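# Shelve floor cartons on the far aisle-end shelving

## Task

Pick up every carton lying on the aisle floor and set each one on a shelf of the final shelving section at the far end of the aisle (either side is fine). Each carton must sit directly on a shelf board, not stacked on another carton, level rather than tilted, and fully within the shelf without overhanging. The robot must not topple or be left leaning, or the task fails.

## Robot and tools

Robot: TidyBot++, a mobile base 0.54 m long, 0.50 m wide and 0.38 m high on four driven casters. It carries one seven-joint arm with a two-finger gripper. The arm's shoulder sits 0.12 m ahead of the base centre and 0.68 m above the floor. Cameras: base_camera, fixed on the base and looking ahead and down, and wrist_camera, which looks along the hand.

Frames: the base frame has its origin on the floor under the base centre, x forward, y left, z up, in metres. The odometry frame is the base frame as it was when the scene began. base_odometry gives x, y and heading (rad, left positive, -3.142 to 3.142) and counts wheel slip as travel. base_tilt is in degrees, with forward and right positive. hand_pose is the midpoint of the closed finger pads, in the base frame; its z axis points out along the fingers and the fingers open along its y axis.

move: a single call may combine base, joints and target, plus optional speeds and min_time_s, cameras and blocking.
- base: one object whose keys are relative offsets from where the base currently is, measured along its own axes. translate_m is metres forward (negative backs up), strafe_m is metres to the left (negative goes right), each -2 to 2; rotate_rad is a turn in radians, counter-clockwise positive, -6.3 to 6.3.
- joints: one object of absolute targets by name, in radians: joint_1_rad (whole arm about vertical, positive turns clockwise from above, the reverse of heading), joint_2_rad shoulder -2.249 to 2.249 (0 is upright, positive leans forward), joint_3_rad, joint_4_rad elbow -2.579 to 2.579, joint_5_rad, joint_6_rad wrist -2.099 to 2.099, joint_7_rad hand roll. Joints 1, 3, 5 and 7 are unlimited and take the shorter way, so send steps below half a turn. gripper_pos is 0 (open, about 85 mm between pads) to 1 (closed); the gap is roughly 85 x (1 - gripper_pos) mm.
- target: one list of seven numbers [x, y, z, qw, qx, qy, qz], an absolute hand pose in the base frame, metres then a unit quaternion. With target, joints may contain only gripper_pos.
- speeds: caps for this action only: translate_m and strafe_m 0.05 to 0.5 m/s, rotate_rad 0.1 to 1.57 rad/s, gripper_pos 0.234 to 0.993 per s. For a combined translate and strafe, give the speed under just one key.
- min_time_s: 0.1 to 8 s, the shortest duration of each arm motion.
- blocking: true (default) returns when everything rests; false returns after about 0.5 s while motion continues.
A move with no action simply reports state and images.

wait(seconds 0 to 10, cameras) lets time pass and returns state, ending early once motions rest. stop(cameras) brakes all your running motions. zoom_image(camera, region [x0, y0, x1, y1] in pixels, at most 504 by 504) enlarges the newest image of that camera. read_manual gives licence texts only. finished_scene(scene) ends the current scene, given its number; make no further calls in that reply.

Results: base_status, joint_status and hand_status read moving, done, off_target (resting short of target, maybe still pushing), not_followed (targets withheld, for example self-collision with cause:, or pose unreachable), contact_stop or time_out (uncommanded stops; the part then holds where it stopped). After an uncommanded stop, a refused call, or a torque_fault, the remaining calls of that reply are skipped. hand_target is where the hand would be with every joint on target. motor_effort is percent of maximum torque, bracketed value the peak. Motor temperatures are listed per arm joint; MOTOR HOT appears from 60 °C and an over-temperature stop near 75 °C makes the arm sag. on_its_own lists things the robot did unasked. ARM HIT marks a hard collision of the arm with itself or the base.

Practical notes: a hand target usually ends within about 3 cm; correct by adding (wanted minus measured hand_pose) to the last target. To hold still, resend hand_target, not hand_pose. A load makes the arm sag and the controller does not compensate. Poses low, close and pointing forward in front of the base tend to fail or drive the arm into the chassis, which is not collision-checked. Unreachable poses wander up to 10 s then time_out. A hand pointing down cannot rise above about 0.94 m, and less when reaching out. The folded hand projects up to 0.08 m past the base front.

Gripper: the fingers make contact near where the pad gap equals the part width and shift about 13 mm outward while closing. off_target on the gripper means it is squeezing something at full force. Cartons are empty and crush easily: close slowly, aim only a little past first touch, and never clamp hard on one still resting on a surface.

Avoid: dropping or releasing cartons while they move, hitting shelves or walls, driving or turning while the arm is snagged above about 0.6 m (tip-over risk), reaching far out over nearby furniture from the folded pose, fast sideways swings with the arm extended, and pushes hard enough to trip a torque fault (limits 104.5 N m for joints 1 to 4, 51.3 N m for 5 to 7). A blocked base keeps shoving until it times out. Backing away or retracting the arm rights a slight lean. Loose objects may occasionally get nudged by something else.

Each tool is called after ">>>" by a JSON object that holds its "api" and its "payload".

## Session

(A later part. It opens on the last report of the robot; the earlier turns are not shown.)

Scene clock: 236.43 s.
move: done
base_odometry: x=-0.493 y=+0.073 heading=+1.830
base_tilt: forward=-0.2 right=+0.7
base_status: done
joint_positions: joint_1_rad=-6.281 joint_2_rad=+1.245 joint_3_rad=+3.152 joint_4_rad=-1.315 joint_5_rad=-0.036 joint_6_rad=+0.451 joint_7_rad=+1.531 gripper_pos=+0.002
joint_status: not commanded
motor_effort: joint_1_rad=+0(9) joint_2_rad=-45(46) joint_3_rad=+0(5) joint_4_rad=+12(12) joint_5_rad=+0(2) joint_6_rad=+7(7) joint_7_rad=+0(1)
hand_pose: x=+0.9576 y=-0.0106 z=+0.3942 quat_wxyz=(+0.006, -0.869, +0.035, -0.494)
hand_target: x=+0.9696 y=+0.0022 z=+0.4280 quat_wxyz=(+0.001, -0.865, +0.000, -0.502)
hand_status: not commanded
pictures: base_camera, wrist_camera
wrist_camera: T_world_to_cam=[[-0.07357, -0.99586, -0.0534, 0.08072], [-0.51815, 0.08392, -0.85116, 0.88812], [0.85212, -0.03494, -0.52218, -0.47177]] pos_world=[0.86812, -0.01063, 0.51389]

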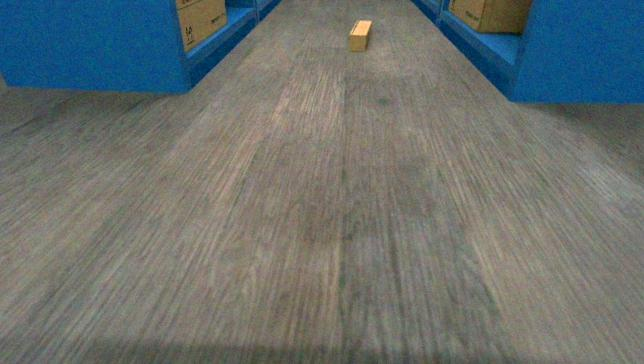

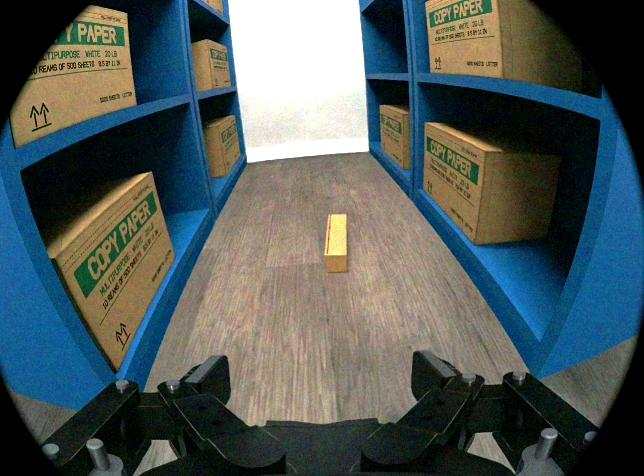

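>>> {"api": "zoom_image", "payload": {"camera": "base_camera", "region": [160, 0, 560, 110]}}

Scaled by 1.260.

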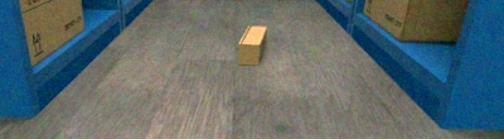

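>>> {"api": "move", "payload": {"base": {"translate_m": 0.97, "strafe_m": 0.02, "rotate_rad": -0.115}, "joints": {"joint_2_rad": 1.25, "joint_4_rad": -1.5, "joint_6_rad": 0.45}, "min_time_s": 3, "speeds": {"translate_m": 0.4}, "cameras": ["all"]}}

Scene clock: 248.03 s.
move: done
base_odometry: x=-0.761 y=+1.006 heading=+1.715
base_tilt: forward=-0.2 right=+0.7
base_status: done
joint_positions: joint_1_rad=-6.285 joint_2_rad=+1.245 joint_3_rad=+3.148 joint_4_rad=-1.478 joint_5_rad=-0.036 joint_6_rad=+0.451 joint_7_rad=+1.531 gripper_pos=+0.002
joint_status: all done
motor_effort: joint_1_rad=+0(7) joint_2_rad=-42(47) joint_3_rad=-1(4) joint_4_rad=+9(13) joint_5_rad=+0(1) joint_6_rad=+6(8) joint_7_rad=+0(1)
hand_pose: x=+0.8833 y=-0.0064 z=+0.3284 quat_wxyz=(+0.005, -0.906, +0.035, -0.421)
hand_target: x=+0.8704 y=+0.0023 z=+0.3165 quat_wxyz=(+0.001, -0.913, +0.000, -0.408)
hand_status: not commanded
pictures: base_camera, wrist_camera
wrist_camera: T_world_to_cam=[[-0.0785, -0.99591, -0.04473, 0.07744], [-0.64962, 0.08514, -0.75548, 0.87801], [0.75619, -0.03025, -0.65365, -0.31473]] pos_world=[0.81445, -0.00714, 0.46106]

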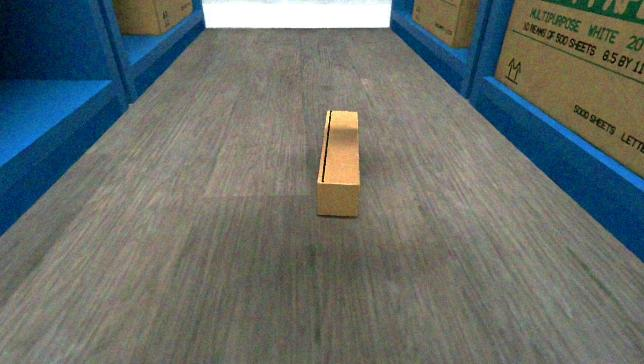

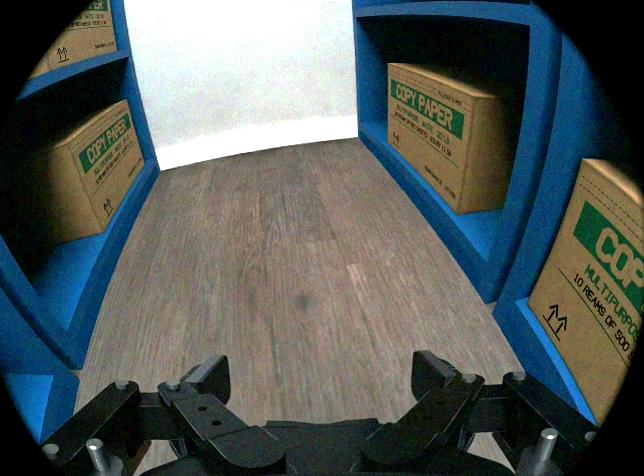

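>>> {"api": "move", "payload": {"base": {"translate_m": 0.05, "strafe_m": -0.013}, "joints": {"joint_2_rad": 1.55, "joint_4_rad": -1.3}, "min_time_s": 2, "cameras": ["all"]}}

Scene clock: 256.47 s.
Motor temperatures (°C): [32 35 23 27 33 37 34]
move: done
base_odometry: x=-0.755 y=+1.057 heading=+1.715
base_tilt: forward=-0.1 right=+0.7
base_status: done
joint_positions: joint_1_rad=-6.284 joint_2_rad=+1.500 joint_3_rad=+3.148 joint_4_rad=-1.327 joint_5_rad=-0.036 joint_6_rad=+0.451 joint_7_rad=+1.531 gripper_pos=+0.002
joint_status: all done
motor_effort: joint_1_rad=+0(1) joint_2_rad=-43(45) joint_3_rad=-1(1) joint_4_rad=+8(11) joint_5_rad=+1(1) joint_6_rad=+6(7) joint_7_rad=+0(1)
hand_pose: x=+0.8516 y=-0.0066 z=+0.1880 quat_wxyz=(+0.003, -0.927, +0.035, -0.373)
hand_target: x=+0.8403 y=+0.0022 z=+0.1599 quat_wxyz=(+0.001, -0.932, +0.001, -0.362)
hand_status: not commanded
pictures: base_camera, wrist_camera
wrist_camera: T_world_to_cam=[[-0.08222, -0.99596, -0.03598, 0.06998], [-0.72474, 0.08453, -0.68382, 0.80191], [0.6841, -0.03015, -0.72876, -0.30696]] pos_world=[0.79692, -0.00734, 0.32718]

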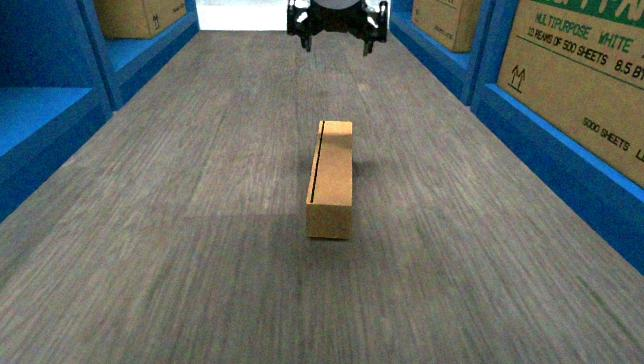

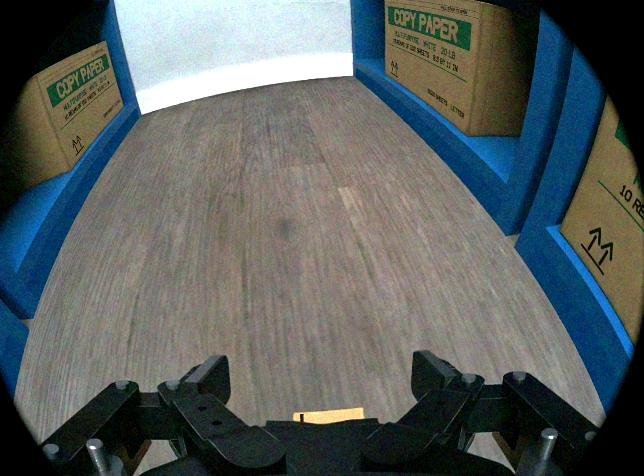

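>>> {"api": "move", "payload": {"joints": {"joint_2_rad": 1.74}, "min_time_s": 2, "cameras": ["wrist_camera"]}}

>>> {"api": "move", "payload": {"joints": {"joint_2_rad": 1.776, "gripper_pos": 0.28}, "min_time_s": 1, "speeds": {"gripper_pos": 0.3}, "cameras": ["all"]}}

Scene clock: 261.63 s.
move: done
base_odometry: x=-0.755 y=+1.057 heading=+1.715
base_tilt: forward=-0.1 right=+0.7
base_status: not commanded
joint_positions: joint_1_rad=-6.284 joint_2_rad=+1.691 joint_3_rad=+3.148 joint_4_rad=-1.324 joint_5_rad=-0.036 joint_6_rad=+0.451 joint_7_rad=+1.531 gripper_pos=+0.002
joint_status: all done
motor_effort: joint_1_rad=+0(0) joint_2_rad=-39(43) joint_3_rad=-1(1) joint_4_rad=+4(8) joint_5_rad=+1(1) joint_6_rad=+5(6) joint_7_rad=+0(1)
hand_pose: x=+0.7463 y=-0.0067 z=+0.0586 quat_wxyz=(+0.000, -0.958, +0.035, -0.285)
hand_target: x=+0.7288 y=+0.0022 z=+0.0331 quat_wxyz=(+0.001, -0.962, +0.001, -0.272)
hand_status: not commanded
wrist_camera: T_world_to_cam=[[-0.08752, -0.99597, -0.01975, 0.05953], [-0.83979, 0.08443, -0.53631, 0.71423], [0.53581, -0.03035, -0.84379, -0.21179]] pos_world=[0.71849, -0.00744, 0.20552]

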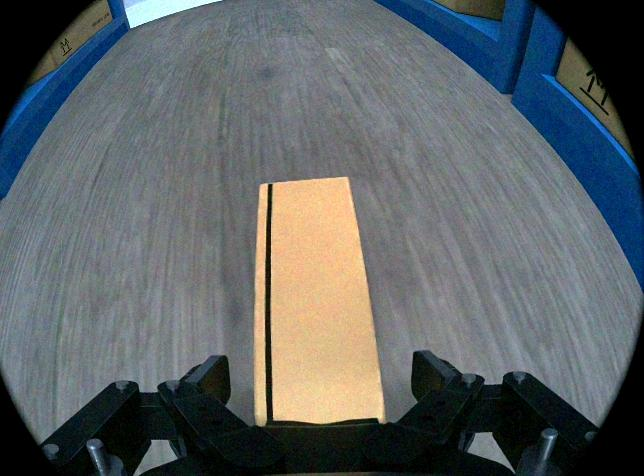

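Scene clock: 263.17 s.
move: done
base_odometry: x=-0.755 y=+1.057 heading=+1.715
base_tilt: forward=-0.2 right=+0.6
base_status: not commanded
joint_positions: joint_1_rad=-6.284 joint_2_rad=+1.723 joint_3_rad=+3.148 joint_4_rad=-1.324 joint_5_rad=-0.036 joint_6_rad=+0.451 joint_7_rad=+1.531 gripper_pos=+0.280
joint_status: all done
motor_effort: joint_1_rad=+0(1) joint_2_rad=-38(39) joint_3_rad=+0(1) joint_4_rad=+4(5) joint_5_rad=+0(1) joint_6_rad=+4(5) joint_7_rad=+0(1)
hand_pose: x=+0.7261 y=-0.0067 z=+0.0390 quat_wxyz=(-0.001, -0.962, +0.035, -0.269)
hand_target: x=+0.7050 y=+0.0022 z=+0.0116 quat_wxyz=(+0.001, -0.967, +0.001, -0.255)
hand_status: not commanded
pictures: base_camera, wrist_camera
wrist_camera: T_world_to_cam=[[-0.08811, -0.99597, -0.01696, 0.0577], [-0.85645, 0.08444, -0.50928, 0.69783], [0.50866, -0.03035, -0.86043, -0.19723]] pos_world=[0.70306, -0.00744, 0.18667]

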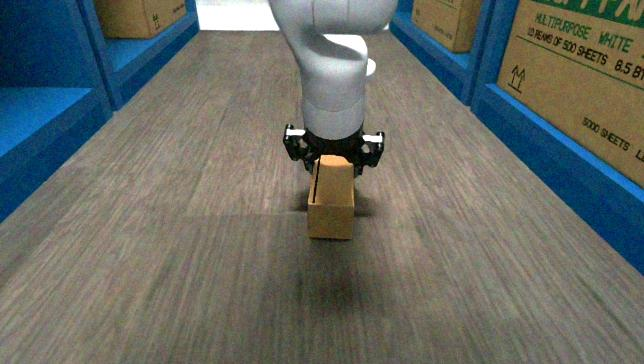

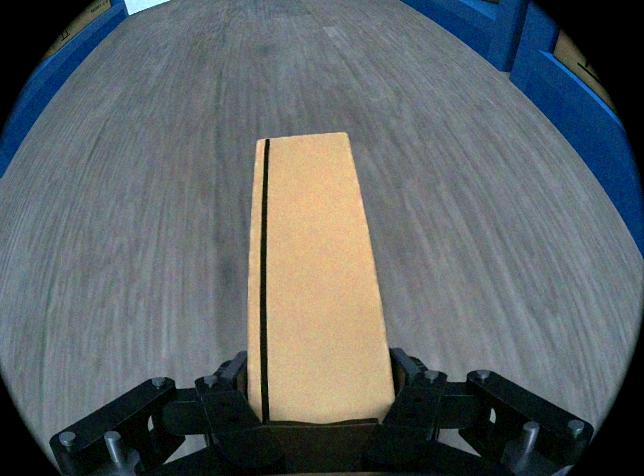

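>>> {"api": "move", "payload": {"joints": {"gripper_pos": 0.335}, "speeds": {"gripper_pos": 0.234}, "cameras": []}}

>>> {"api": "move", "payload": {"joints": {"gripper_pos": 0.35}, "speeds": {"gripper_pos": 0.234}, "cameras": ["wrist_camera"]}}

Scene clock: 267.70 s.
move: done
base_odometry: x=-0.755 y=+1.057 heading=+1.715
base_tilt: forward=-0.2 right=+0.7
base_status: not commanded
joint_positions: joint_1_rad=-6.284 joint_2_rad=+1.723 joint_3_rad=+3.148 joint_4_rad=-1.324 joint_5_rad=-0.036 joint_6_rad=+0.451 joint_7_rad=+1.531 gripper_pos=+0.333
joint_status: all done
motor_effort: joint_1_rad=+0(1) joint_2_rad=-34(38) joint_3_rad=-1(1) joint_4_rad=+4(5) joint_5_rad=+0(0) joint_6_rad=+3(4) joint_7_rad=+0(0)
hand_pose: x=+0.7261 y=-0.0067 z=+0.0390 quat_wxyz=(-0.001, -0.962, +0.035, -0.269)
hand_target: x=+0.7050 y=+0.0022 z=+0.0116 quat_wxyz=(+0.001, -0.967, +0.001, -0.255)
hand_status: not commanded

Scene clock: 268.80 s.
move: done
base_odometry: x=-0.755 y=+1.057 heading=+1.715
base_tilt: forward=-0.2 right=+0.7
base_status: not commanded
joint_positions: joint_1_rad=-6.284 joint_2_rad=+1.723 joint_3_rad=+3.148 joint_4_rad=-1.324 joint_5_rad=-0.036 joint_6_rad=+0.451 joint_7_rad=+1.531 gripper_pos=+0.349
joint_status: all done
motor_effort: joint_1_rad=+0(0) joint_2_rad=-30(34) joint_3_rad=+0(1) joint_4_rad=+4(5) joint_5_rad=+1(1) joint_6_rad=+1(3) joint_7_rad=+0(1)
hand_pose: x=+0.7261 y=-0.0067 z=+0.0390 quat_wxyz=(-0.001, -0.962, +0.035, -0.269)
hand_target: x=+0.7050 y=+0.0022 z=+0.0116 quat_wxyz=(+0.001, -0.967, +0.001, -0.255)
hand_status: not commanded
wrist_camera: T_world_to_cam=[[-0.08811, -0.99597, -0.01696, 0.0577], [-0.85645, 0.08444, -0.50928, 0.69783], [0.50866, -0.03035, -0.86043, -0.19723]] pos_world=[0.70306, -0.00744, 0.18667]

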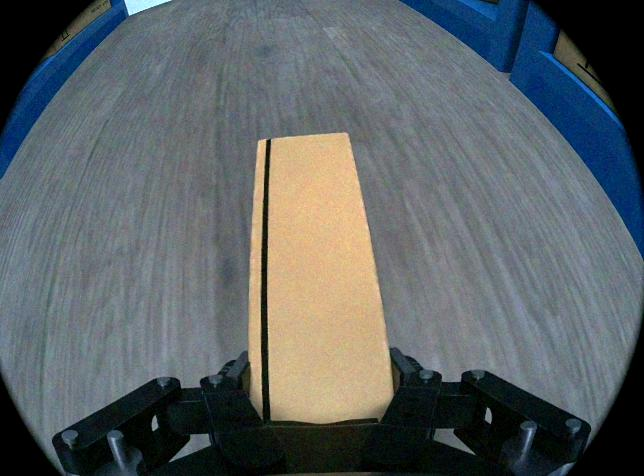

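>>> {"api": "move", "payload": {"joints": {"joint_2_rad": -0.40, "joint_4_rad": -2.24, "joint_6_rad": -0.756}, "min_time_s": 4.5, "cameras": ["all"]}}

Scene clock: 295.07 s.
move: done
base_odometry: x=-0.755 y=+1.057 heading=+1.715
base_tilt: forward=-0.2 right=+0.7
base_status: not commanded
joint_positions: joint_1_rad=-6.284 joint_2_rad=-0.373 joint_3_rad=+3.148 joint_4_rad=-2.215 joint_5_rad=-0.036 joint_6_rad=-0.707 joint_7_rad=+1.531 gripper_pos=+0.349
joint_status: all done
motor_effort: joint_1_rad=+0(1) joint_2_rad=-5(43) joint_3_rad=+0(1) joint_4_rad=+16(17) joint_5_rad=+0(1) joint_6_rad=+5(6) joint_7_rad=+0(1)
hand_pose: x=+0.4425 y=+0.0068 z=+0.7313 quat_wxyz=(+0.021, -0.956, +0.032, -0.291)
hand_target: x=+0.4197 y=+0.0018 z=+0.7196 quat_wxyz=(+0.000, -0.963, +0.000, -0.269)
hand_status: not commanded
pictures: base_camera, wrist_camera
wrist_camera: T_world_to_cam=[[-0.06805, -0.99588, -0.05992, 0.08049], [-0.83294, 0.08976, -0.54604, 0.82276], [0.54917, 0.01275, -0.83561, 0.50682]] pos_world=[0.41246, -0.00016, 0.87759]

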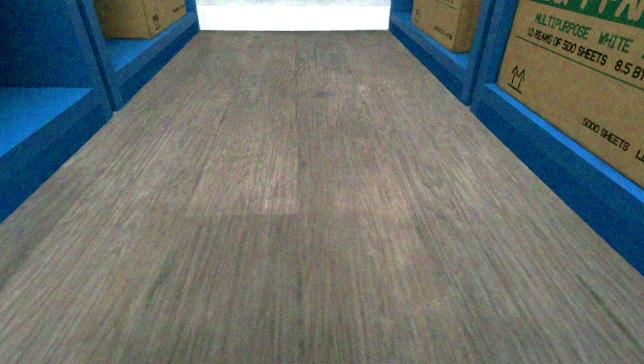

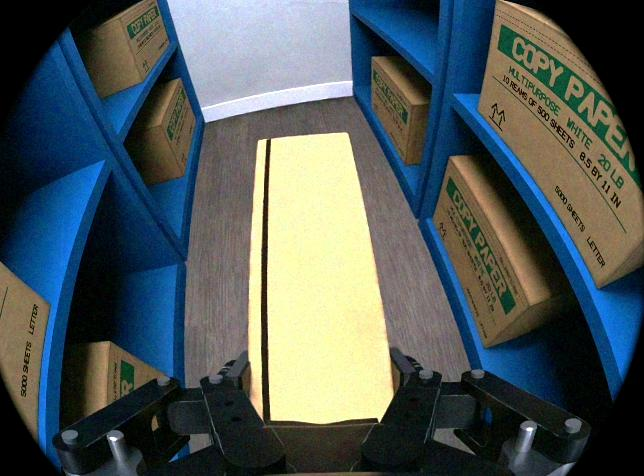

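>>> {"api": "zoom_image", "payload": {"camera": "wrist_camera", "region": [330, 0, 530, 240]}}

Scaled by 2.100.

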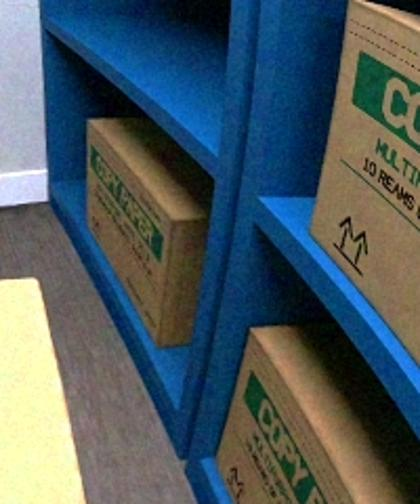

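>>> {"api": "move", "payload": {"base": {"rotate_rad": 0.116, "strafe_m": 0.04}, "cameras": ["all"]}}

Scene clock: 321.20 s.
move: done
base_odometry: x=-0.795 y=+1.051 heading=+1.831
base_tilt: forward=-0.2 right=+0.7
base_status: done
joint_positions: joint_1_rad=-6.285 joint_2_rad=-0.374 joint_3_rad=+3.139 joint_4_rad=-2.215 joint_5_rad=-0.036 joint_6_rad=-0.710 joint_7_rad=+1.531 gripper_pos=+0.349
joint_status: not commanded
motor_effort: joint_1_rad=+0(1) joint_2_rad=-6(6) joint_3_rad=+0(3) joint_4_rad=+17(17) joint_5_rad=+0(1) joint_6_rad=+5(5) joint_7_rad=+0(0)
hand_pose: x=+0.4415 y=+0.0104 z=+0.7309 quat_wxyz=(+0.021, -0.956, +0.026, -0.290)
hand_target: x=+0.4197 y=+0.0018 z=+0.7196 quat_wxyz=(+0.000, -0.963, +0.000, -0.269)
hand_status: not commanded
pictures: base_camera, wrist_camera
wrist_camera: T_world_to_cam=[[-0.05773, -0.99674, -0.05639, 0.07677], [-0.83508, 0.07917, -0.54441, 0.82126], [0.54709, 0.01566, -0.83692, 0.50885]] pos_world=[0.41186, 0.00353, 0.8773]

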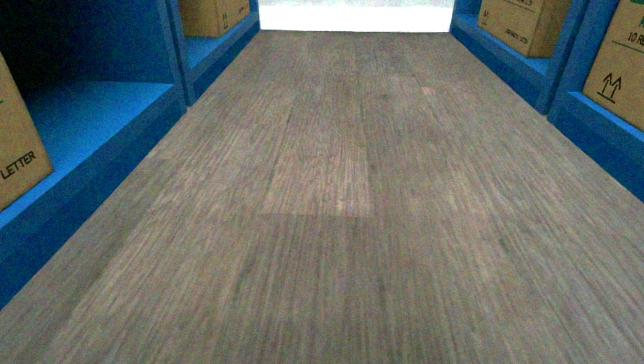

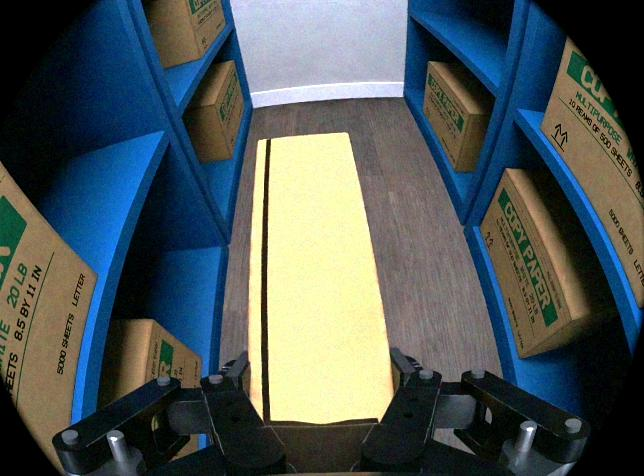

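>>> {"api": "move", "payload": {"base": {"translate_m": 1.25}, "speeds": {"translate_m": 0.4}, "cameras": ["all"]}}

Scene clock: 329.33 s.
move: done
base_odometry: x=-1.117 y=+2.259 heading=+1.831
base_tilt: forward=-0.2 right=+0.7
base_status: done
joint_positions: joint_1_rad=-6.285 joint_2_rad=-0.379 joint_3_rad=+3.139 joint_4_rad=-2.217 joint_5_rad=-0.036 joint_6_rad=-0.713 joint_7_rad=+1.531 gripper_pos=+0.349
joint_status: not commanded
motor_effort: joint_1_rad=+0(1) joint_2_rad=-5(9) joint_3_rad=+1(1) joint_4_rad=+17(17) joint_5_rad=+0(1) joint_6_rad=+5(6) joint_7_rad=+0(1)
hand_pose: x=+0.4396 y=+0.0104 z=+0.7312 quat_wxyz=(+0.021, -0.956, +0.026, -0.290)
hand_target: x=+0.4197 y=+0.0018 z=+0.7196 quat_wxyz=(+0.000, -0.963, +0.000, -0.269)
hand_status: not commanded
pictures: base_camera, wrist_camera
wrist_camera: T_world_to_cam=[[-0.05763, -0.99675, -0.05635, 0.07661], [-0.83491, 0.07907, -0.54467, 0.82009], [0.54735, 0.01566, -0.83676, 0.50983]] pos_world=[0.41006, 0.00353, 0.8776]

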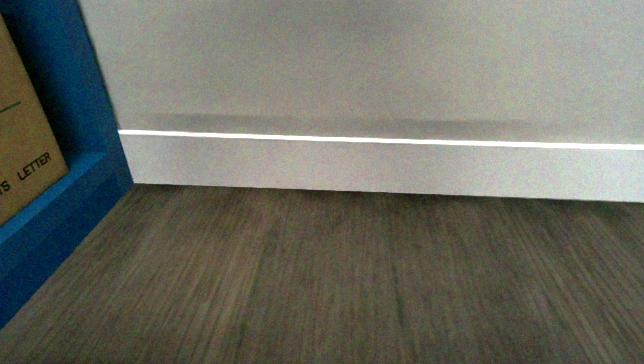

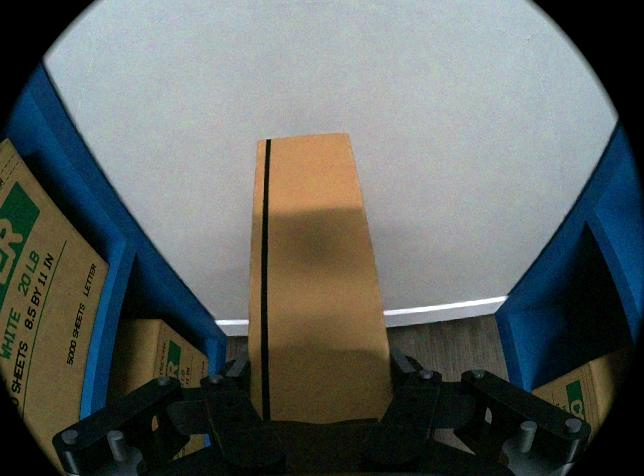

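>>> {"api": "move", "payload": {"joints": {"joint_1_rad": 1.57}, "min_time_s": 4, "cameras": ["all"]}}

Scene clock: 337.43 s.
move: done
base_odometry: x=-1.117 y=+2.259 heading=+1.831
base_tilt: forward=-0.2 right=+0.7
base_status: not commanded
joint_positions: joint_1_rad=-4.725 joint_2_rad=-0.379 joint_3_rad=+3.139 joint_4_rad=-2.217 joint_5_rad=-0.036 joint_6_rad=-0.713 joint_7_rad=+1.531 gripper_pos=+0.349
joint_status: all done
motor_effort: joint_1_rad=+0(2) joint_2_rad=-5(6) joint_3_rad=+0(1) joint_4_rad=+17(17) joint_5_rad=+0(1) joint_6_rad=+5(5) joint_7_rad=+0(1)
hand_pose: x=+0.1327 y=-0.3205 z=+0.7312 quat_wxyz=(-0.189, -0.661, +0.691, -0.221)
hand_target: x=+0.1211 y=-0.3007 z=+0.7196 quat_wxyz=(-0.190, -0.682, +0.680, -0.191)
hand_status: not commanded
pictures: base_camera, wrist_camera
wrist_camera: T_world_to_cam=[[-0.99728, 0.04733, -0.05643, 0.18857], [0.07048, 0.83572, -0.54461, 0.71226], [0.02138, -0.54711, -0.83679, 0.57249]] pos_world=[0.12562, -0.29096, 0.8776]

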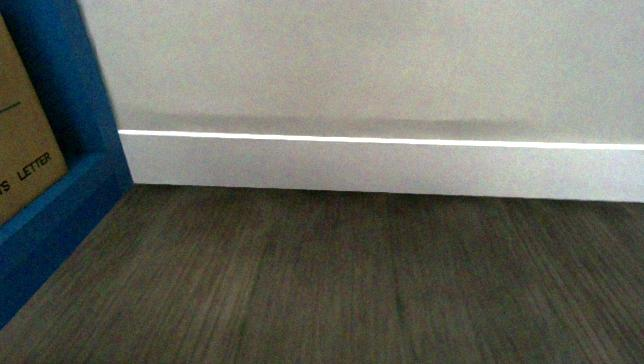

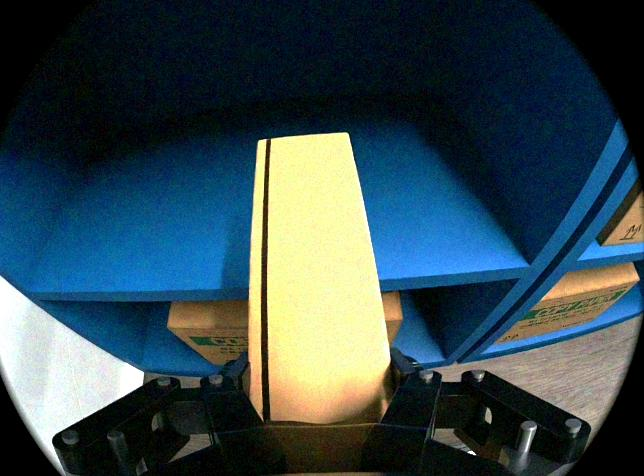

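>>> {"api": "move", "payload": {"joints": {"joint_2_rad": -0.23, "joint_4_rad": -2.40, "joint_6_rad": -0.44}, "min_time_s": 2, "cameras": ["wrist_camera"]}}

Scene clock: 361.60 s.
move: done
base_odometry: x=-1.117 y=+2.259 heading=+1.831
base_tilt: forward=-0.2 right=+0.7
base_status: not commanded
joint_positions: joint_1_rad=-4.725 joint_2_rad=-0.257 joint_3_rad=+3.139 joint_4_rad=-2.376 joint_5_rad=-0.036 joint_6_rad=-0.488 joint_7_rad=+1.531 gripper_pos=+0.349
joint_status: all done
motor_effort: joint_1_rad=+0(0) joint_2_rad=-7(8) joint_3_rad=+0(1) joint_4_rad=+15(17) joint_5_rad=+0(1) joint_6_rad=+4(5) joint_7_rad=+0(1)
hand_pose: x=+0.1305 y=-0.3197 z=+0.6569 quat_wxyz=(-0.173, -0.664, +0.699, -0.200)
hand_target: x=+0.1211 y=-0.3214 z=+0.6459 quat_wxyz=(-0.186, -0.683, +0.682, -0.186)
hand_status: not commanded
wrist_camera: T_world_to_cam=[[-0.99709, 0.05777, -0.04971, 0.18102], [0.07487, 0.86459, -0.49688, 0.64856], [0.01427, -0.49915, -0.8664, 0.54655]] pos_world=[0.12414, -0.29838, 0.80478]

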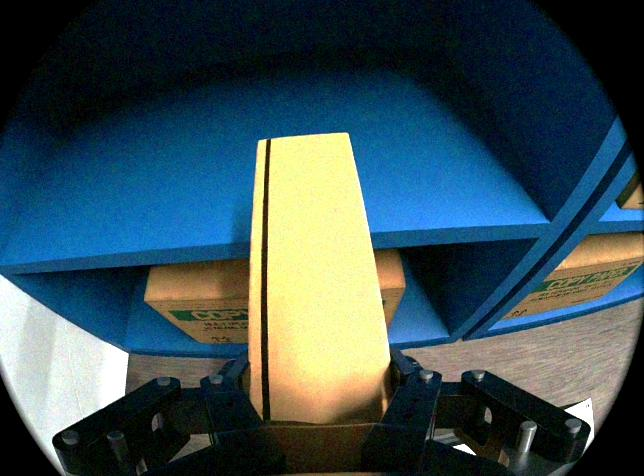

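>>> {"api": "move", "payload": {"joints": {"joint_2_rad": 0.27, "joint_4_rad": -1.915, "joint_6_rad": -0.38}, "min_time_s": 3.5, "cameras": ["wrist_camera"]}}

Scene clock: 371.27 s.
move: done
base_odometry: x=-1.117 y=+2.259 heading=+1.831
base_tilt: forward=-0.2 right=+0.7
base_status: not commanded
joint_positions: joint_1_rad=-4.725 joint_2_rad=+0.234 joint_3_rad=+3.139 joint_4_rad=-1.950 joint_5_rad=-0.036 joint_6_rad=-0.426 joint_7_rad=+1.531 gripper_pos=+0.349
joint_status: all done
motor_effort: joint_1_rad=+0(1) joint_2_rad=-24(25) joint_3_rad=+0(1) joint_4_rad=+14(15) joint_5_rad=+0(1) joint_6_rad=+4(5) joint_7_rad=+0(0)
hand_pose: x=+0.1329 y=-0.5126 z=+0.6424 quat_wxyz=(-0.172, -0.664, +0.700, -0.199)
hand_target: x=+0.1216 y=-0.5388 z=+0.6452 quat_wxyz=(-0.201, -0.678, +0.677, -0.202)
hand_status: not commanded
wrist_camera: T_world_to_cam=[[-0.99697, 0.0597, -0.04979, 0.19485], [0.07656, 0.86501, -0.49588, 0.80734], [0.01346, -0.49819, -0.86696, 0.43859]] pos_world=[0.12654, -0.49149, 0.79029]

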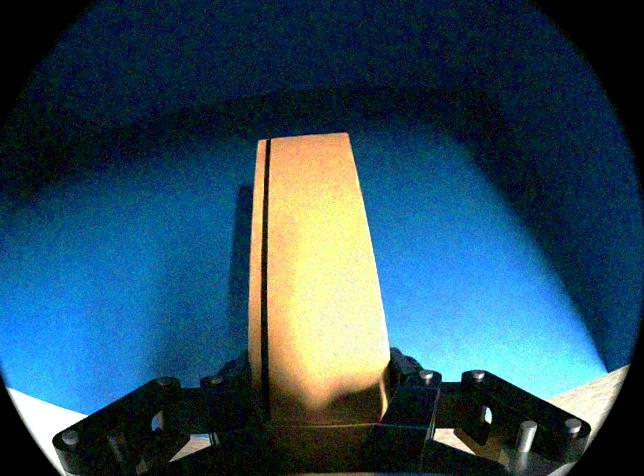

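>>> {"api": "move", "payload": {"joints": {"joint_2_rad": 0.555, "joint_4_rad": -1.625}, "min_time_s": 3, "cameras": ["wrist_camera"]}}

Scene clock: 384.10 s.
move: done
base_odometry: x=-1.117 y=+2.259 heading=+1.831
base_tilt: forward=-0.2 right=+0.7
base_status: not commanded
joint_positions: joint_1_rad=-4.725 joint_2_rad=+0.510 joint_3_rad=+3.139 joint_4_rad=-1.661 joint_5_rad=-0.036 joint_6_rad=-0.425 joint_7_rad=+1.531 gripper_pos=+0.349
joint_status: all done
motor_effort: joint_1_rad=+0(1) joint_2_rad=-32(33) joint_3_rad=+0(1) joint_4_rad=+14(15) joint_5_rad=+0(1) joint_6_rad=+5(5) joint_7_rad=+0(1)
hand_pose: x=+0.1345 y=-0.6261 z=+0.6051 quat_wxyz=(-0.176, -0.662, +0.699, -0.204)
hand_target: x=+0.1218 y=-0.6505 z=+0.5994 quat_wxyz=(-0.202, -0.678, +0.677, -0.203)
hand_status: not commanded
wrist_camera: T_world_to_cam=[[-0.99691, 0.05939, -0.05139, 0.20215], [0.07726, 0.85889, -0.50631, 0.88937], [0.01407, -0.50871, -0.86082, 0.33931]] pos_world=[0.12804, -0.60326, 0.75277]

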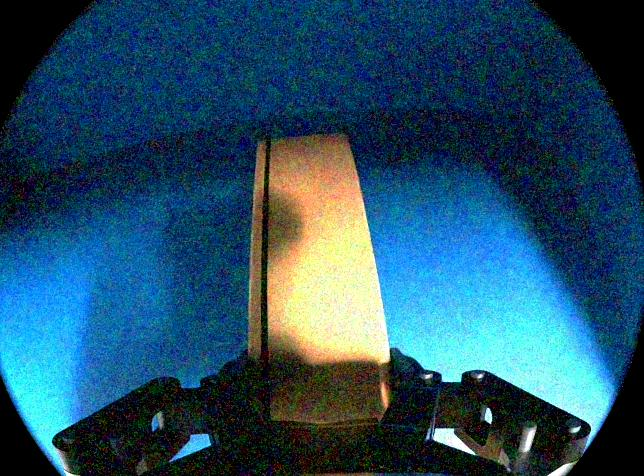

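>>> {"api": "move", "payload": {"joints": {"joint_2_rad": 0.595, "joint_6_rad": -0.34}, "min_time_s": 1.5, "cameras": []}}

>>> {"api": "move", "payload": {"joints": {"joint_2_rad": 0.62, "joint_6_rad": -0.315}, "min_time_s": 1.5, "cameras": ["wrist_camera"]}}

Scene clock: 391.77 s.
move: done
base_odometry: x=-1.117 y=+2.259 heading=+1.831
base_tilt: forward=-0.2 right=+0.7
base_status: not commanded
joint_positions: joint_1_rad=-4.725 joint_2_rad=+0.548 joint_3_rad=+3.139 joint_4_rad=-1.661 joint_5_rad=-0.036 joint_6_rad=-0.388 joint_7_rad=+1.531 gripper_pos=+0.349
joint_status: all done
motor_effort: joint_1_rad=+0(0) joint_2_rad=-33(34) joint_3_rad=-1(1) joint_4_rad=+14(15) joint_5_rad=+0(1) joint_6_rad=+4(5) joint_7_rad=+0(1)
hand_pose: x=+0.1343 y=-0.6330 z=+0.5878 quat_wxyz=(-0.177, -0.662, +0.699, -0.204)
hand_target: x=+0.1218 y=-0.6572 z=+0.5801 quat_wxyz=(-0.202, -0.678, +0.677, -0.203)
hand_status: not commanded

Scene clock: 393.53 s.
move: done
base_odometry: x=-1.117 y=+2.259 heading=+1.831
base_tilt: forward=-0.2 right=+0.7
base_status: not commanded
joint_positions: joint_1_rad=-4.725 joint_2_rad=+0.572 joint_3_rad=+3.139 joint_4_rad=-1.661 joint_5_rad=-0.036 joint_6_rad=-0.363 joint_7_rad=+1.531 gripper_pos=+0.349
joint_status: all done
motor_effort: joint_1_rad=+0(1) joint_2_rad=-34(34) joint_3_rad=-1(1) joint_4_rad=+14(14) joint_5_rad=+0(1) joint_6_rad=+5(6) joint_7_rad=+0(0)
hand_pose: x=+0.1341 y=-0.6372 z=+0.5766 quat_wxyz=(-0.177, -0.662, +0.699, -0.204)
hand_target: x=+0.1218 y=-0.6610 z=+0.5679 quat_wxyz=(-0.202, -0.678, +0.677, -0.203)
hand_status: not commanded
wrist_camera: T_world_to_cam=[[-0.99685, 0.06128, -0.05031, 0.2015], [0.07836, 0.85803, -0.50759, 0.88452], [0.01206, -0.50993, -0.86013, 0.30816]] pos_world=[0.12784, -0.61416, 0.72416]

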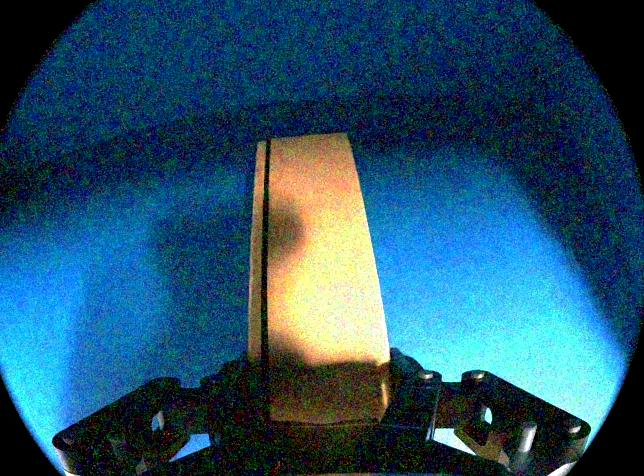

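>>> {"api": "move", "payload": {"joints": {"joint_2_rad": 0.633, "joint_6_rad": -0.302}, "min_time_s": 1, "cameras": []}}

>>> {"api": "move", "payload": {"joints": {"joint_2_rad": 0.646, "joint_6_rad": -0.289}, "min_time_s": 1, "cameras": ["wrist_camera"]}}

Scene clock: 397.53 s.
move: done
base_odometry: x=-1.117 y=+2.259 heading=+1.831
base_tilt: forward=-0.2 right=+0.8
base_status: not commanded
joint_positions: joint_1_rad=-4.725 joint_2_rad=+0.581 joint_3_rad=+3.139 joint_4_rad=-1.660 joint_5_rad=-0.036 joint_6_rad=-0.349 joint_7_rad=+1.531 gripper_pos=+0.349
joint_status: all done
motor_effort: joint_1_rad=+0(0) joint_2_rad=-33(34) joint_3_rad=-1(1) joint_4_rad=+14(14) joint_5_rad=+0(1) joint_6_rad=+4(5) joint_7_rad=+0(1)
hand_pose: x=+0.1339 y=-0.6400 z=+0.5732 quat_wxyz=(-0.179, -0.661, +0.699, -0.205)
hand_target: x=+0.1219 y=-0.6629 z=+0.5615 quat_wxyz=(-0.202, -0.678, +0.677, -0.203)
hand_status: not commanded

Scene clock: 398.83 s.
move: done
base_odometry: x=-1.117 y=+2.259 heading=+1.831
base_tilt: forward=-0.2 right=+0.7
base_status: not commanded
joint_positions: joint_1_rad=-4.725 joint_2_rad=+0.586 joint_3_rad=+3.139 joint_4_rad=-1.657 joint_5_rad=-0.036 joint_6_rad=-0.336 joint_7_rad=+1.531 gripper_pos=+0.349
joint_status: all done
motor_effort: joint_1_rad=+0(0) joint_2_rad=-32(34) joint_3_rad=-1(1) joint_4_rad=+13(14) joint_5_rad=+0(1) joint_6_rad=+5(5) joint_7_rad=+0(0)
hand_pose: x=+0.1339 y=-0.6444 z=+0.5730 quat_wxyz=(-0.182, -0.660, +0.698, -0.209)
hand_target: x=+0.1219 y=-0.6647 z=+0.5551 quat_wxyz=(-0.202, -0.678, +0.677, -0.203)
hand_status: not commanded
wrist_camera: T_world_to_cam=[[-0.99682, 0.06128, -0.05091, 0.20184], [0.07886, 0.85004, -0.52079, 0.89122], [0.01136, -0.52315, -0.85217, 0.28847]] pos_world=[0.12765, -0.61902, 0.72024]

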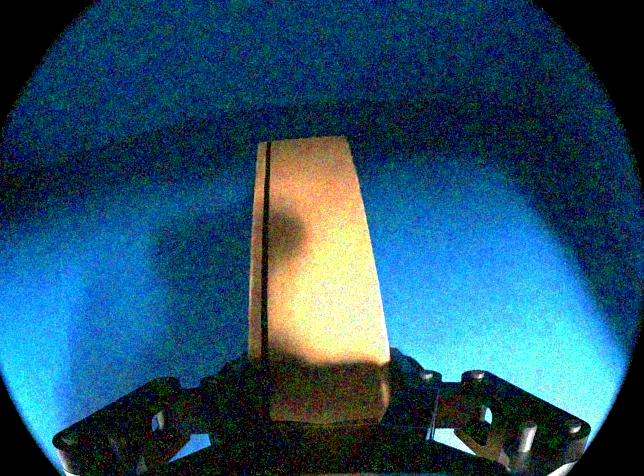

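>>> {"api": "move", "payload": {"joints": {"gripper_pos": 0.30}, "speeds": {"gripper_pos": 0.234}, "cameras": ["wrist_camera"]}}

Scene clock: 402.73 s.
move: done
base_odometry: x=-1.117 y=+2.259 heading=+1.831
base_tilt: forward=-0.2 right=+0.7
base_status: not commanded
joint_positions: joint_1_rad=-4.725 joint_2_rad=+0.589 joint_3_rad=+3.139 joint_4_rad=-1.657 joint_5_rad=-0.036 joint_6_rad=-0.332 joint_7_rad=+1.531 gripper_pos=+0.299
joint_status: all done
motor_effort: joint_1_rad=+0(0) joint_2_rad=-33(33) joint_3_rad=+0(1) joint_4_rad=+13(14) joint_5_rad=+0(0) joint_6_rad=+4(5) joint_7_rad=+0(0)
hand_pose: x=+0.1338 y=-0.6454 z=+0.5724 quat_wxyz=(-0.183, -0.660, +0.698, -0.210)
hand_target: x=+0.1219 y=-0.6647 z=+0.5551 quat_wxyz=(-0.202, -0.678, +0.677, -0.203)
hand_status: not commanded
wrist_camera: T_world_to_cam=[[-0.99682, 0.06131, -0.05101, 0.20194], [0.07895, 0.84893, -0.52258, 0.89203], [0.01126, -0.52494, -0.85106, 0.28562]] pos_world=[0.12765, -0.61972, 0.71954]

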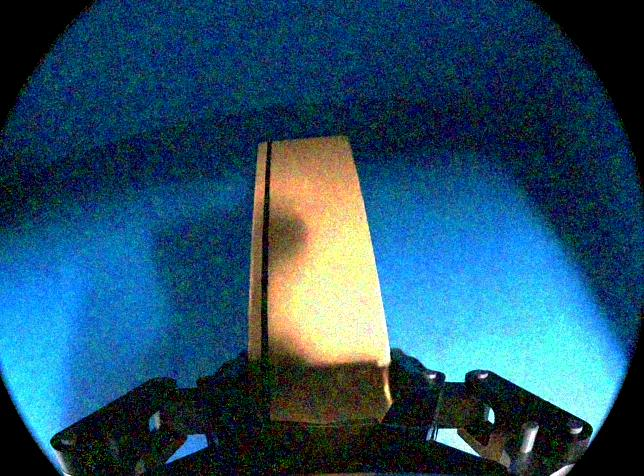

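>>> {"api": "move", "payload": {"joints": {"gripper_pos": 0.0}, "cameras": []}}

>>> {"api": "move", "payload": {"joints": {"joint_2_rad": 0.19, "joint_4_rad": -1.99, "joint_6_rad": -0.47}, "min_time_s": 3, "cameras": ["wrist_camera"]}}

Scene clock: 410.67 s.
move: done
base_odometry: x=-1.117 y=+2.259 heading=+1.831
base_tilt: forward=-0.2 right=+0.7
base_status: not commanded
joint_positions: joint_1_rad=-4.725 joint_2_rad=+0.596 joint_3_rad=+3.139 joint_4_rad=-1.657 joint_5_rad=-0.036 joint_6_rad=-0.332 joint_7_rad=+1.531 gripper_pos=+0.002
joint_status: all done
motor_effort: joint_1_rad=+0(0) joint_2_rad=-33(34) joint_3_rad=+0(1) joint_4_rad=+14(14) joint_5_rad=+0(1) joint_6_rad=+4(5) joint_7_rad=+0(1)
hand_pose: x=+0.1338 y=-0.6446 z=+0.5676 quat_wxyz=(-0.181, -0.661, +0.699, -0.207)
hand_target: x=+0.1219 y=-0.6647 z=+0.5551 quat_wxyz=(-0.202, -0.678, +0.677, -0.203)
hand_status: not commanded

Scene clock: 414.00 s.
move: done
base_odometry: x=-1.117 y=+2.259 heading=+1.831
base_tilt: forward=-0.2 right=+0.7
base_status: not commanded
joint_positions: joint_1_rad=-4.725 joint_2_rad=+0.233 joint_3_rad=+3.139 joint_4_rad=-1.966 joint_5_rad=-0.036 joint_6_rad=-0.423 joint_7_rad=+1.531 gripper_pos=+0.002
joint_status: all done
motor_effort: joint_1_rad=+0(0) joint_2_rad=-23(35) joint_3_rad=+0(1) joint_4_rad=+14(14) joint_5_rad=+0(1) joint_6_rad=+4(5) joint_7_rad=+0(1)
hand_pose: x=+0.1327 y=-0.5061 z=+0.6364 quat_wxyz=(-0.168, -0.665, +0.701, -0.195)
hand_target: x=+0.1215 y=-0.4842 z=+0.6407 quat_wxyz=(-0.172, -0.686, +0.685, -0.172)
hand_status: not commanded
wrist_camera: T_world_to_cam=[[-0.99698, 0.06048, -0.04874, 0.19375], [0.07655, 0.87137, -0.48462, 0.79484], [0.01316, -0.48688, -0.87337, 0.44651]] pos_world=[0.12644, -0.48691, 0.7846]

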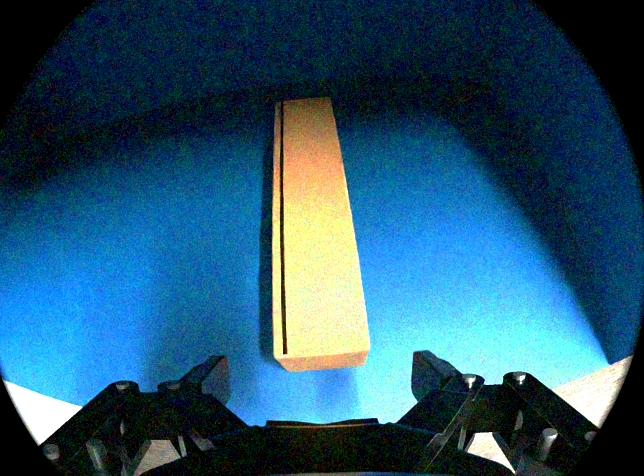

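>>> {"api": "move", "payload": {"joints": {"joint_2_rad": -0.4, "joint_4_rad": -2.5, "joint_6_rad": -0.7}, "min_time_s": 2.5, "cameras": ["wrist_camera"]}}

>>> {"api": "move", "payload": {"joints": {"joint_1_rad": 0.0}, "min_time_s": 3, "base": {"translate_m": -2.0, "strafe_m": -0.041}, "cameras": ["all"]}}

Scene clock: 422.57 s.
move: done
base_odometry: x=-1.117 y=+2.259 heading=+1.831
base_tilt: forward=-0.2 right=+0.7
base_status: not commanded
joint_positions: joint_1_rad=-4.725 joint_2_rad=-0.375 joint_3_rad=+3.139 joint_4_rad=-2.478 joint_5_rad=-0.036 joint_6_rad=-0.655 joint_7_rad=+1.531 gripper_pos=+0.002
joint_status: all done
motor_effort: joint_1_rad=+0(0) joint_2_rad=-3(24) joint_3_rad=+0(1) joint_4_rad=+14(15) joint_5_rad=+0(0) joint_6_rad=+3(5) joint_7_rad=+0(1)
hand_pose: x=+0.1307 y=-0.2331 z=+0.6252 quat_wxyz=(-0.122, -0.677, +0.711, -0.147)
hand_target: x=+0.1208 y=-0.2118 z=+0.6173 quat_wxyz=(-0.120, -0.697, +0.696, -0.120)
hand_status: not commanded
wrist_camera: T_world_to_cam=[[-0.99736, 0.05974, -0.04132, 0.1699], [0.07067, 0.92949, -0.36201, 0.48934], [0.01678, -0.36398, -0.93126, 0.634]] pos_world=[0.12423, -0.23423, 0.77459]

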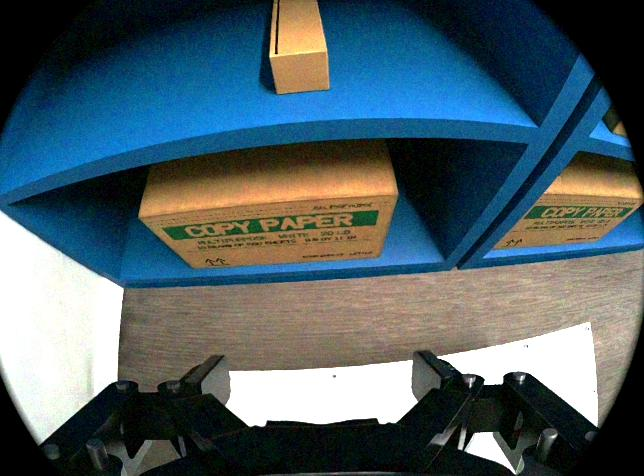

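Scene clock: 427.90 s.
move: done
base_odometry: x=-0.562 y=+0.337 heading=+1.831
base_tilt: forward=-0.2 right=+0.7
base_status: done
joint_positions: joint_1_rad=-6.271 joint_2_rad=-0.383 joint_3_rad=+3.139 joint_4_rad=-2.480 joint_5_rad=-0.036 joint_6_rad=-0.659 joint_7_rad=+1.531 gripper_pos=+0.002
joint_status: all done
motor_effort: joint_1_rad=+0(2) joint_2_rad=-3(4) joint_3_rad=+0(1) joint_4_rad=+14(15) joint_5_rad=+0(1) joint_6_rad=+3(4) joint_7_rad=+0(1)
hand_pose: x=+0.3509 y=+0.0060 z=+0.6258 quat_wxyz=(+0.016, -0.981, +0.036, -0.191)
hand_target: x=+0.3308 y=+0.0016 z=+0.6173 quat_wxyz=(+0.000, -0.985, +0.000, -0.170)
hand_status: not commanded
pictures: base_camera, wrist_camera
wrist_camera: T_world_to_cam=[[-0.0839, -0.99561, -0.04149, 0.06122], [-0.92686, 0.09326, -0.36364, 0.60783], [0.36591, 0.00795, -0.93061, 0.59274]] pos_world=[0.35162, -0.00044, 0.77518]

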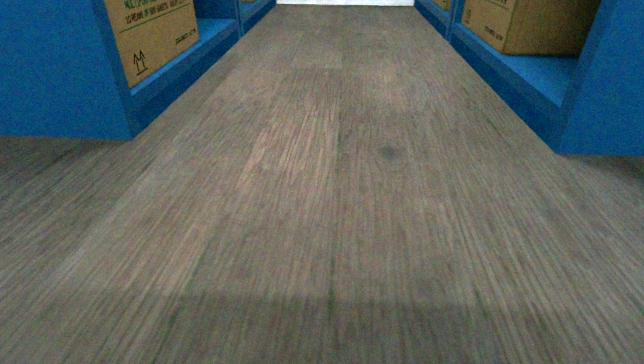

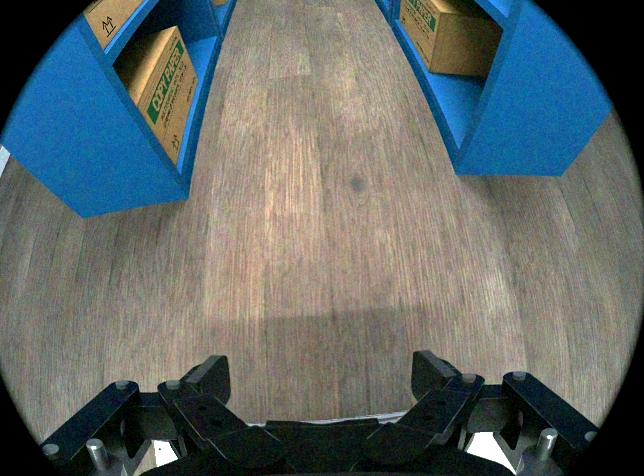

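>>> {"api": "move", "payload": {"base": {"translate_m": -0.273, "strafe_m": 0.001, "rotate_rad": 1.569}, "joints": {"joint_2_rad": 0.6, "joint_4_rad": -1.9, "joint_6_rad": 0.0}, "min_time_s": 3, "cameras": ["all"]}}

Scene clock: 433.77 s.
move: done
base_odometry: x=-0.493 y=+0.073 heading=-2.883
base_tilt: forward=-0.2 right=+0.7
base_status: done
joint_positions: joint_1_rad=-6.279 joint_2_rad=+0.561 joint_3_rad=+3.139 joint_4_rad=-1.932 joint_5_rad=-0.036 joint_6_rad=-0.048 joint_7_rad=+1.531 gripper_pos=+0.002
joint_status: all done
motor_effort: joint_1_rad=+0(2) joint_2_rad=-30(32) joint_3_rad=-1(1) joint_4_rad=+11(14) joint_5_rad=+1(1) joint_6_rad=+5(5) joint_7_rad=+0(1)
hand_pose: x=+0.7087 y=+0.0011 z=+0.5310 quat_wxyz=(+0.013, -0.955, +0.037, -0.296)
hand_target: x=+0.7310 y=+0.0023 z=+0.5278 quat_wxyz=(+0.001, -0.949, +0.000, -0.315)
hand_status: not commanded
pictures: base_camera, wrist_camera
wrist_camera: T_world_to_cam=[[-0.0833, -0.99544, -0.04652, 0.08465], [-0.82716, 0.0951, -0.55386, 0.93573], [0.55576, -0.00766, -0.83131, 0.18643]] pos_world=[0.67744, -0.0033, 0.67718]

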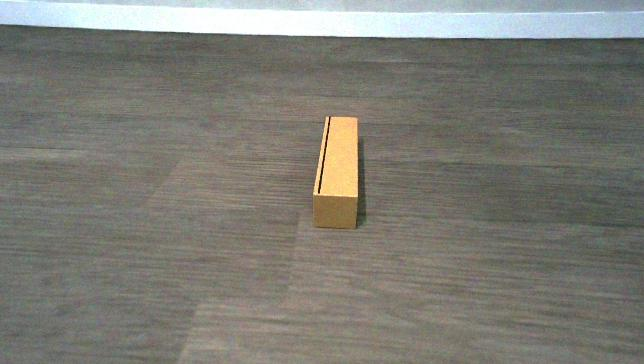

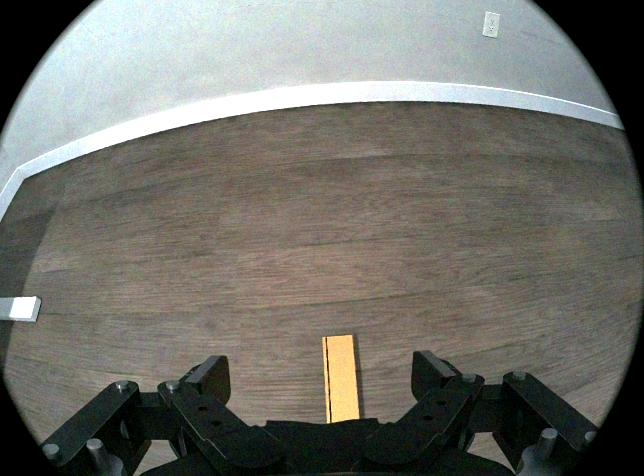

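>>> {"api": "move", "payload": {"base": {"translate_m": 0.025, "strafe_m": -0.012}, "joints": {"joint_2_rad": 1.55, "joint_4_rad": -1.29, "joint_6_rad": 0.495}, "min_time_s": 3.5, "cameras": ["wrist_camera"]}}

>>> {"api": "move", "payload": {"joints": {"joint_2_rad": 1.745}, "min_time_s": 2, "cameras": ["all"]}}

Scene clock: 505.30 s.
move: done
base_odometry: x=-0.520 y=+0.079 heading=-2.882
base_tilt: forward=-0.2 right=+0.7
base_status: done
joint_positions: joint_1_rad=-6.279 joint_2_rad=+1.503 joint_3_rad=+3.139 joint_4_rad=-1.317 joint_5_rad=-0.036 joint_6_rad=+0.449 joint_7_rad=+1.531 gripper_pos=+0.002
joint_status: all done
motor_effort: joint_1_rad=+0(2) joint_2_rad=-43(45) joint_3_rad=-1(2) joint_4_rad=+8(13) joint_5_rad=+1(1) joint_6_rad=+6(7) joint_7_rad=+0(1)
hand_pose: x=+0.8548 y=-0.0051 z=+0.1885 quat_wxyz=(+0.007, -0.926, +0.039, -0.376)
hand_target: x=+0.8556 y=+0.0022 z=+0.1728 quat_wxyz=(+0.001, -0.922, +0.001, -0.388)
hand_status: not commanded
wrist_camera: T_world_to_cam=[[-0.08641, -0.9952, -0.04603, 0.07732], [-0.72081, 0.09435, -0.68668, 0.8016], [0.68772, -0.02616, -0.7255, -0.31238]] pos_world=[0.79931, -0.00685, 0.32737]

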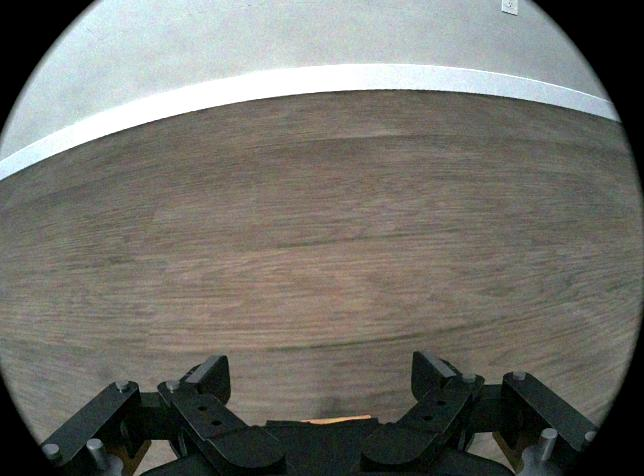

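Scene clock: 507.63 s.
move: done
base_odometry: x=-0.520 y=+0.079 heading=-2.882
base_tilt: forward=-0.2 right=+0.7
base_status: not commanded
joint_positions: joint_1_rad=-6.279 joint_2_rad=+1.696 joint_3_rad=+3.139 joint_4_rad=-1.314 joint_5_rad=-0.036 joint_6_rad=+0.452 joint_7_rad=+1.531 gripper_pos=+0.002
joint_status: all done
motor_effort: joint_1_rad=+0(0) joint_2_rad=-39(43) joint_3_rad=-1(1) joint_4_rad=+4(8) joint_5_rad=+0(1) joint_6_rad=+4(6) joint_7_rad=+0(1)
hand_pose: x=+0.7489 y=-0.0046 z=+0.0577 quat_wxyz=(+0.004, -0.957, +0.039, -0.287)
hand_target: x=+0.7430 y=+0.0022 z=+0.0397 quat_wxyz=(+0.001, -0.955, +0.001, -0.296)
hand_status: not commanded
pictures: base_camera, wrist_camera
wrist_camera: T_world_to_cam=[[-0.09355, -0.99517, -0.02976, 0.06694], [-0.83616, 0.09475, -0.54025, 0.71332], [0.54046, -0.02566, -0.84098, -0.21754]] pos_world=[0.72028, -0.00655, 0.20441]

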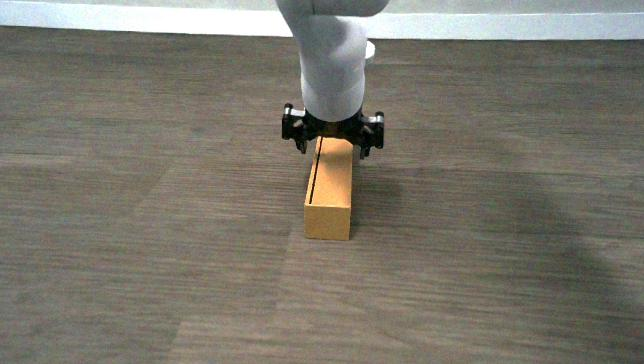

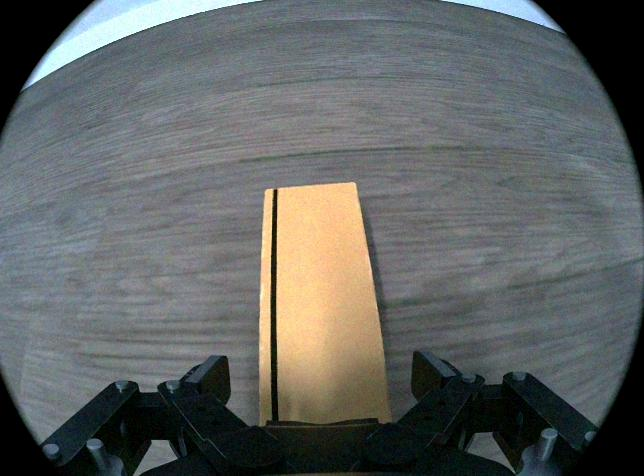

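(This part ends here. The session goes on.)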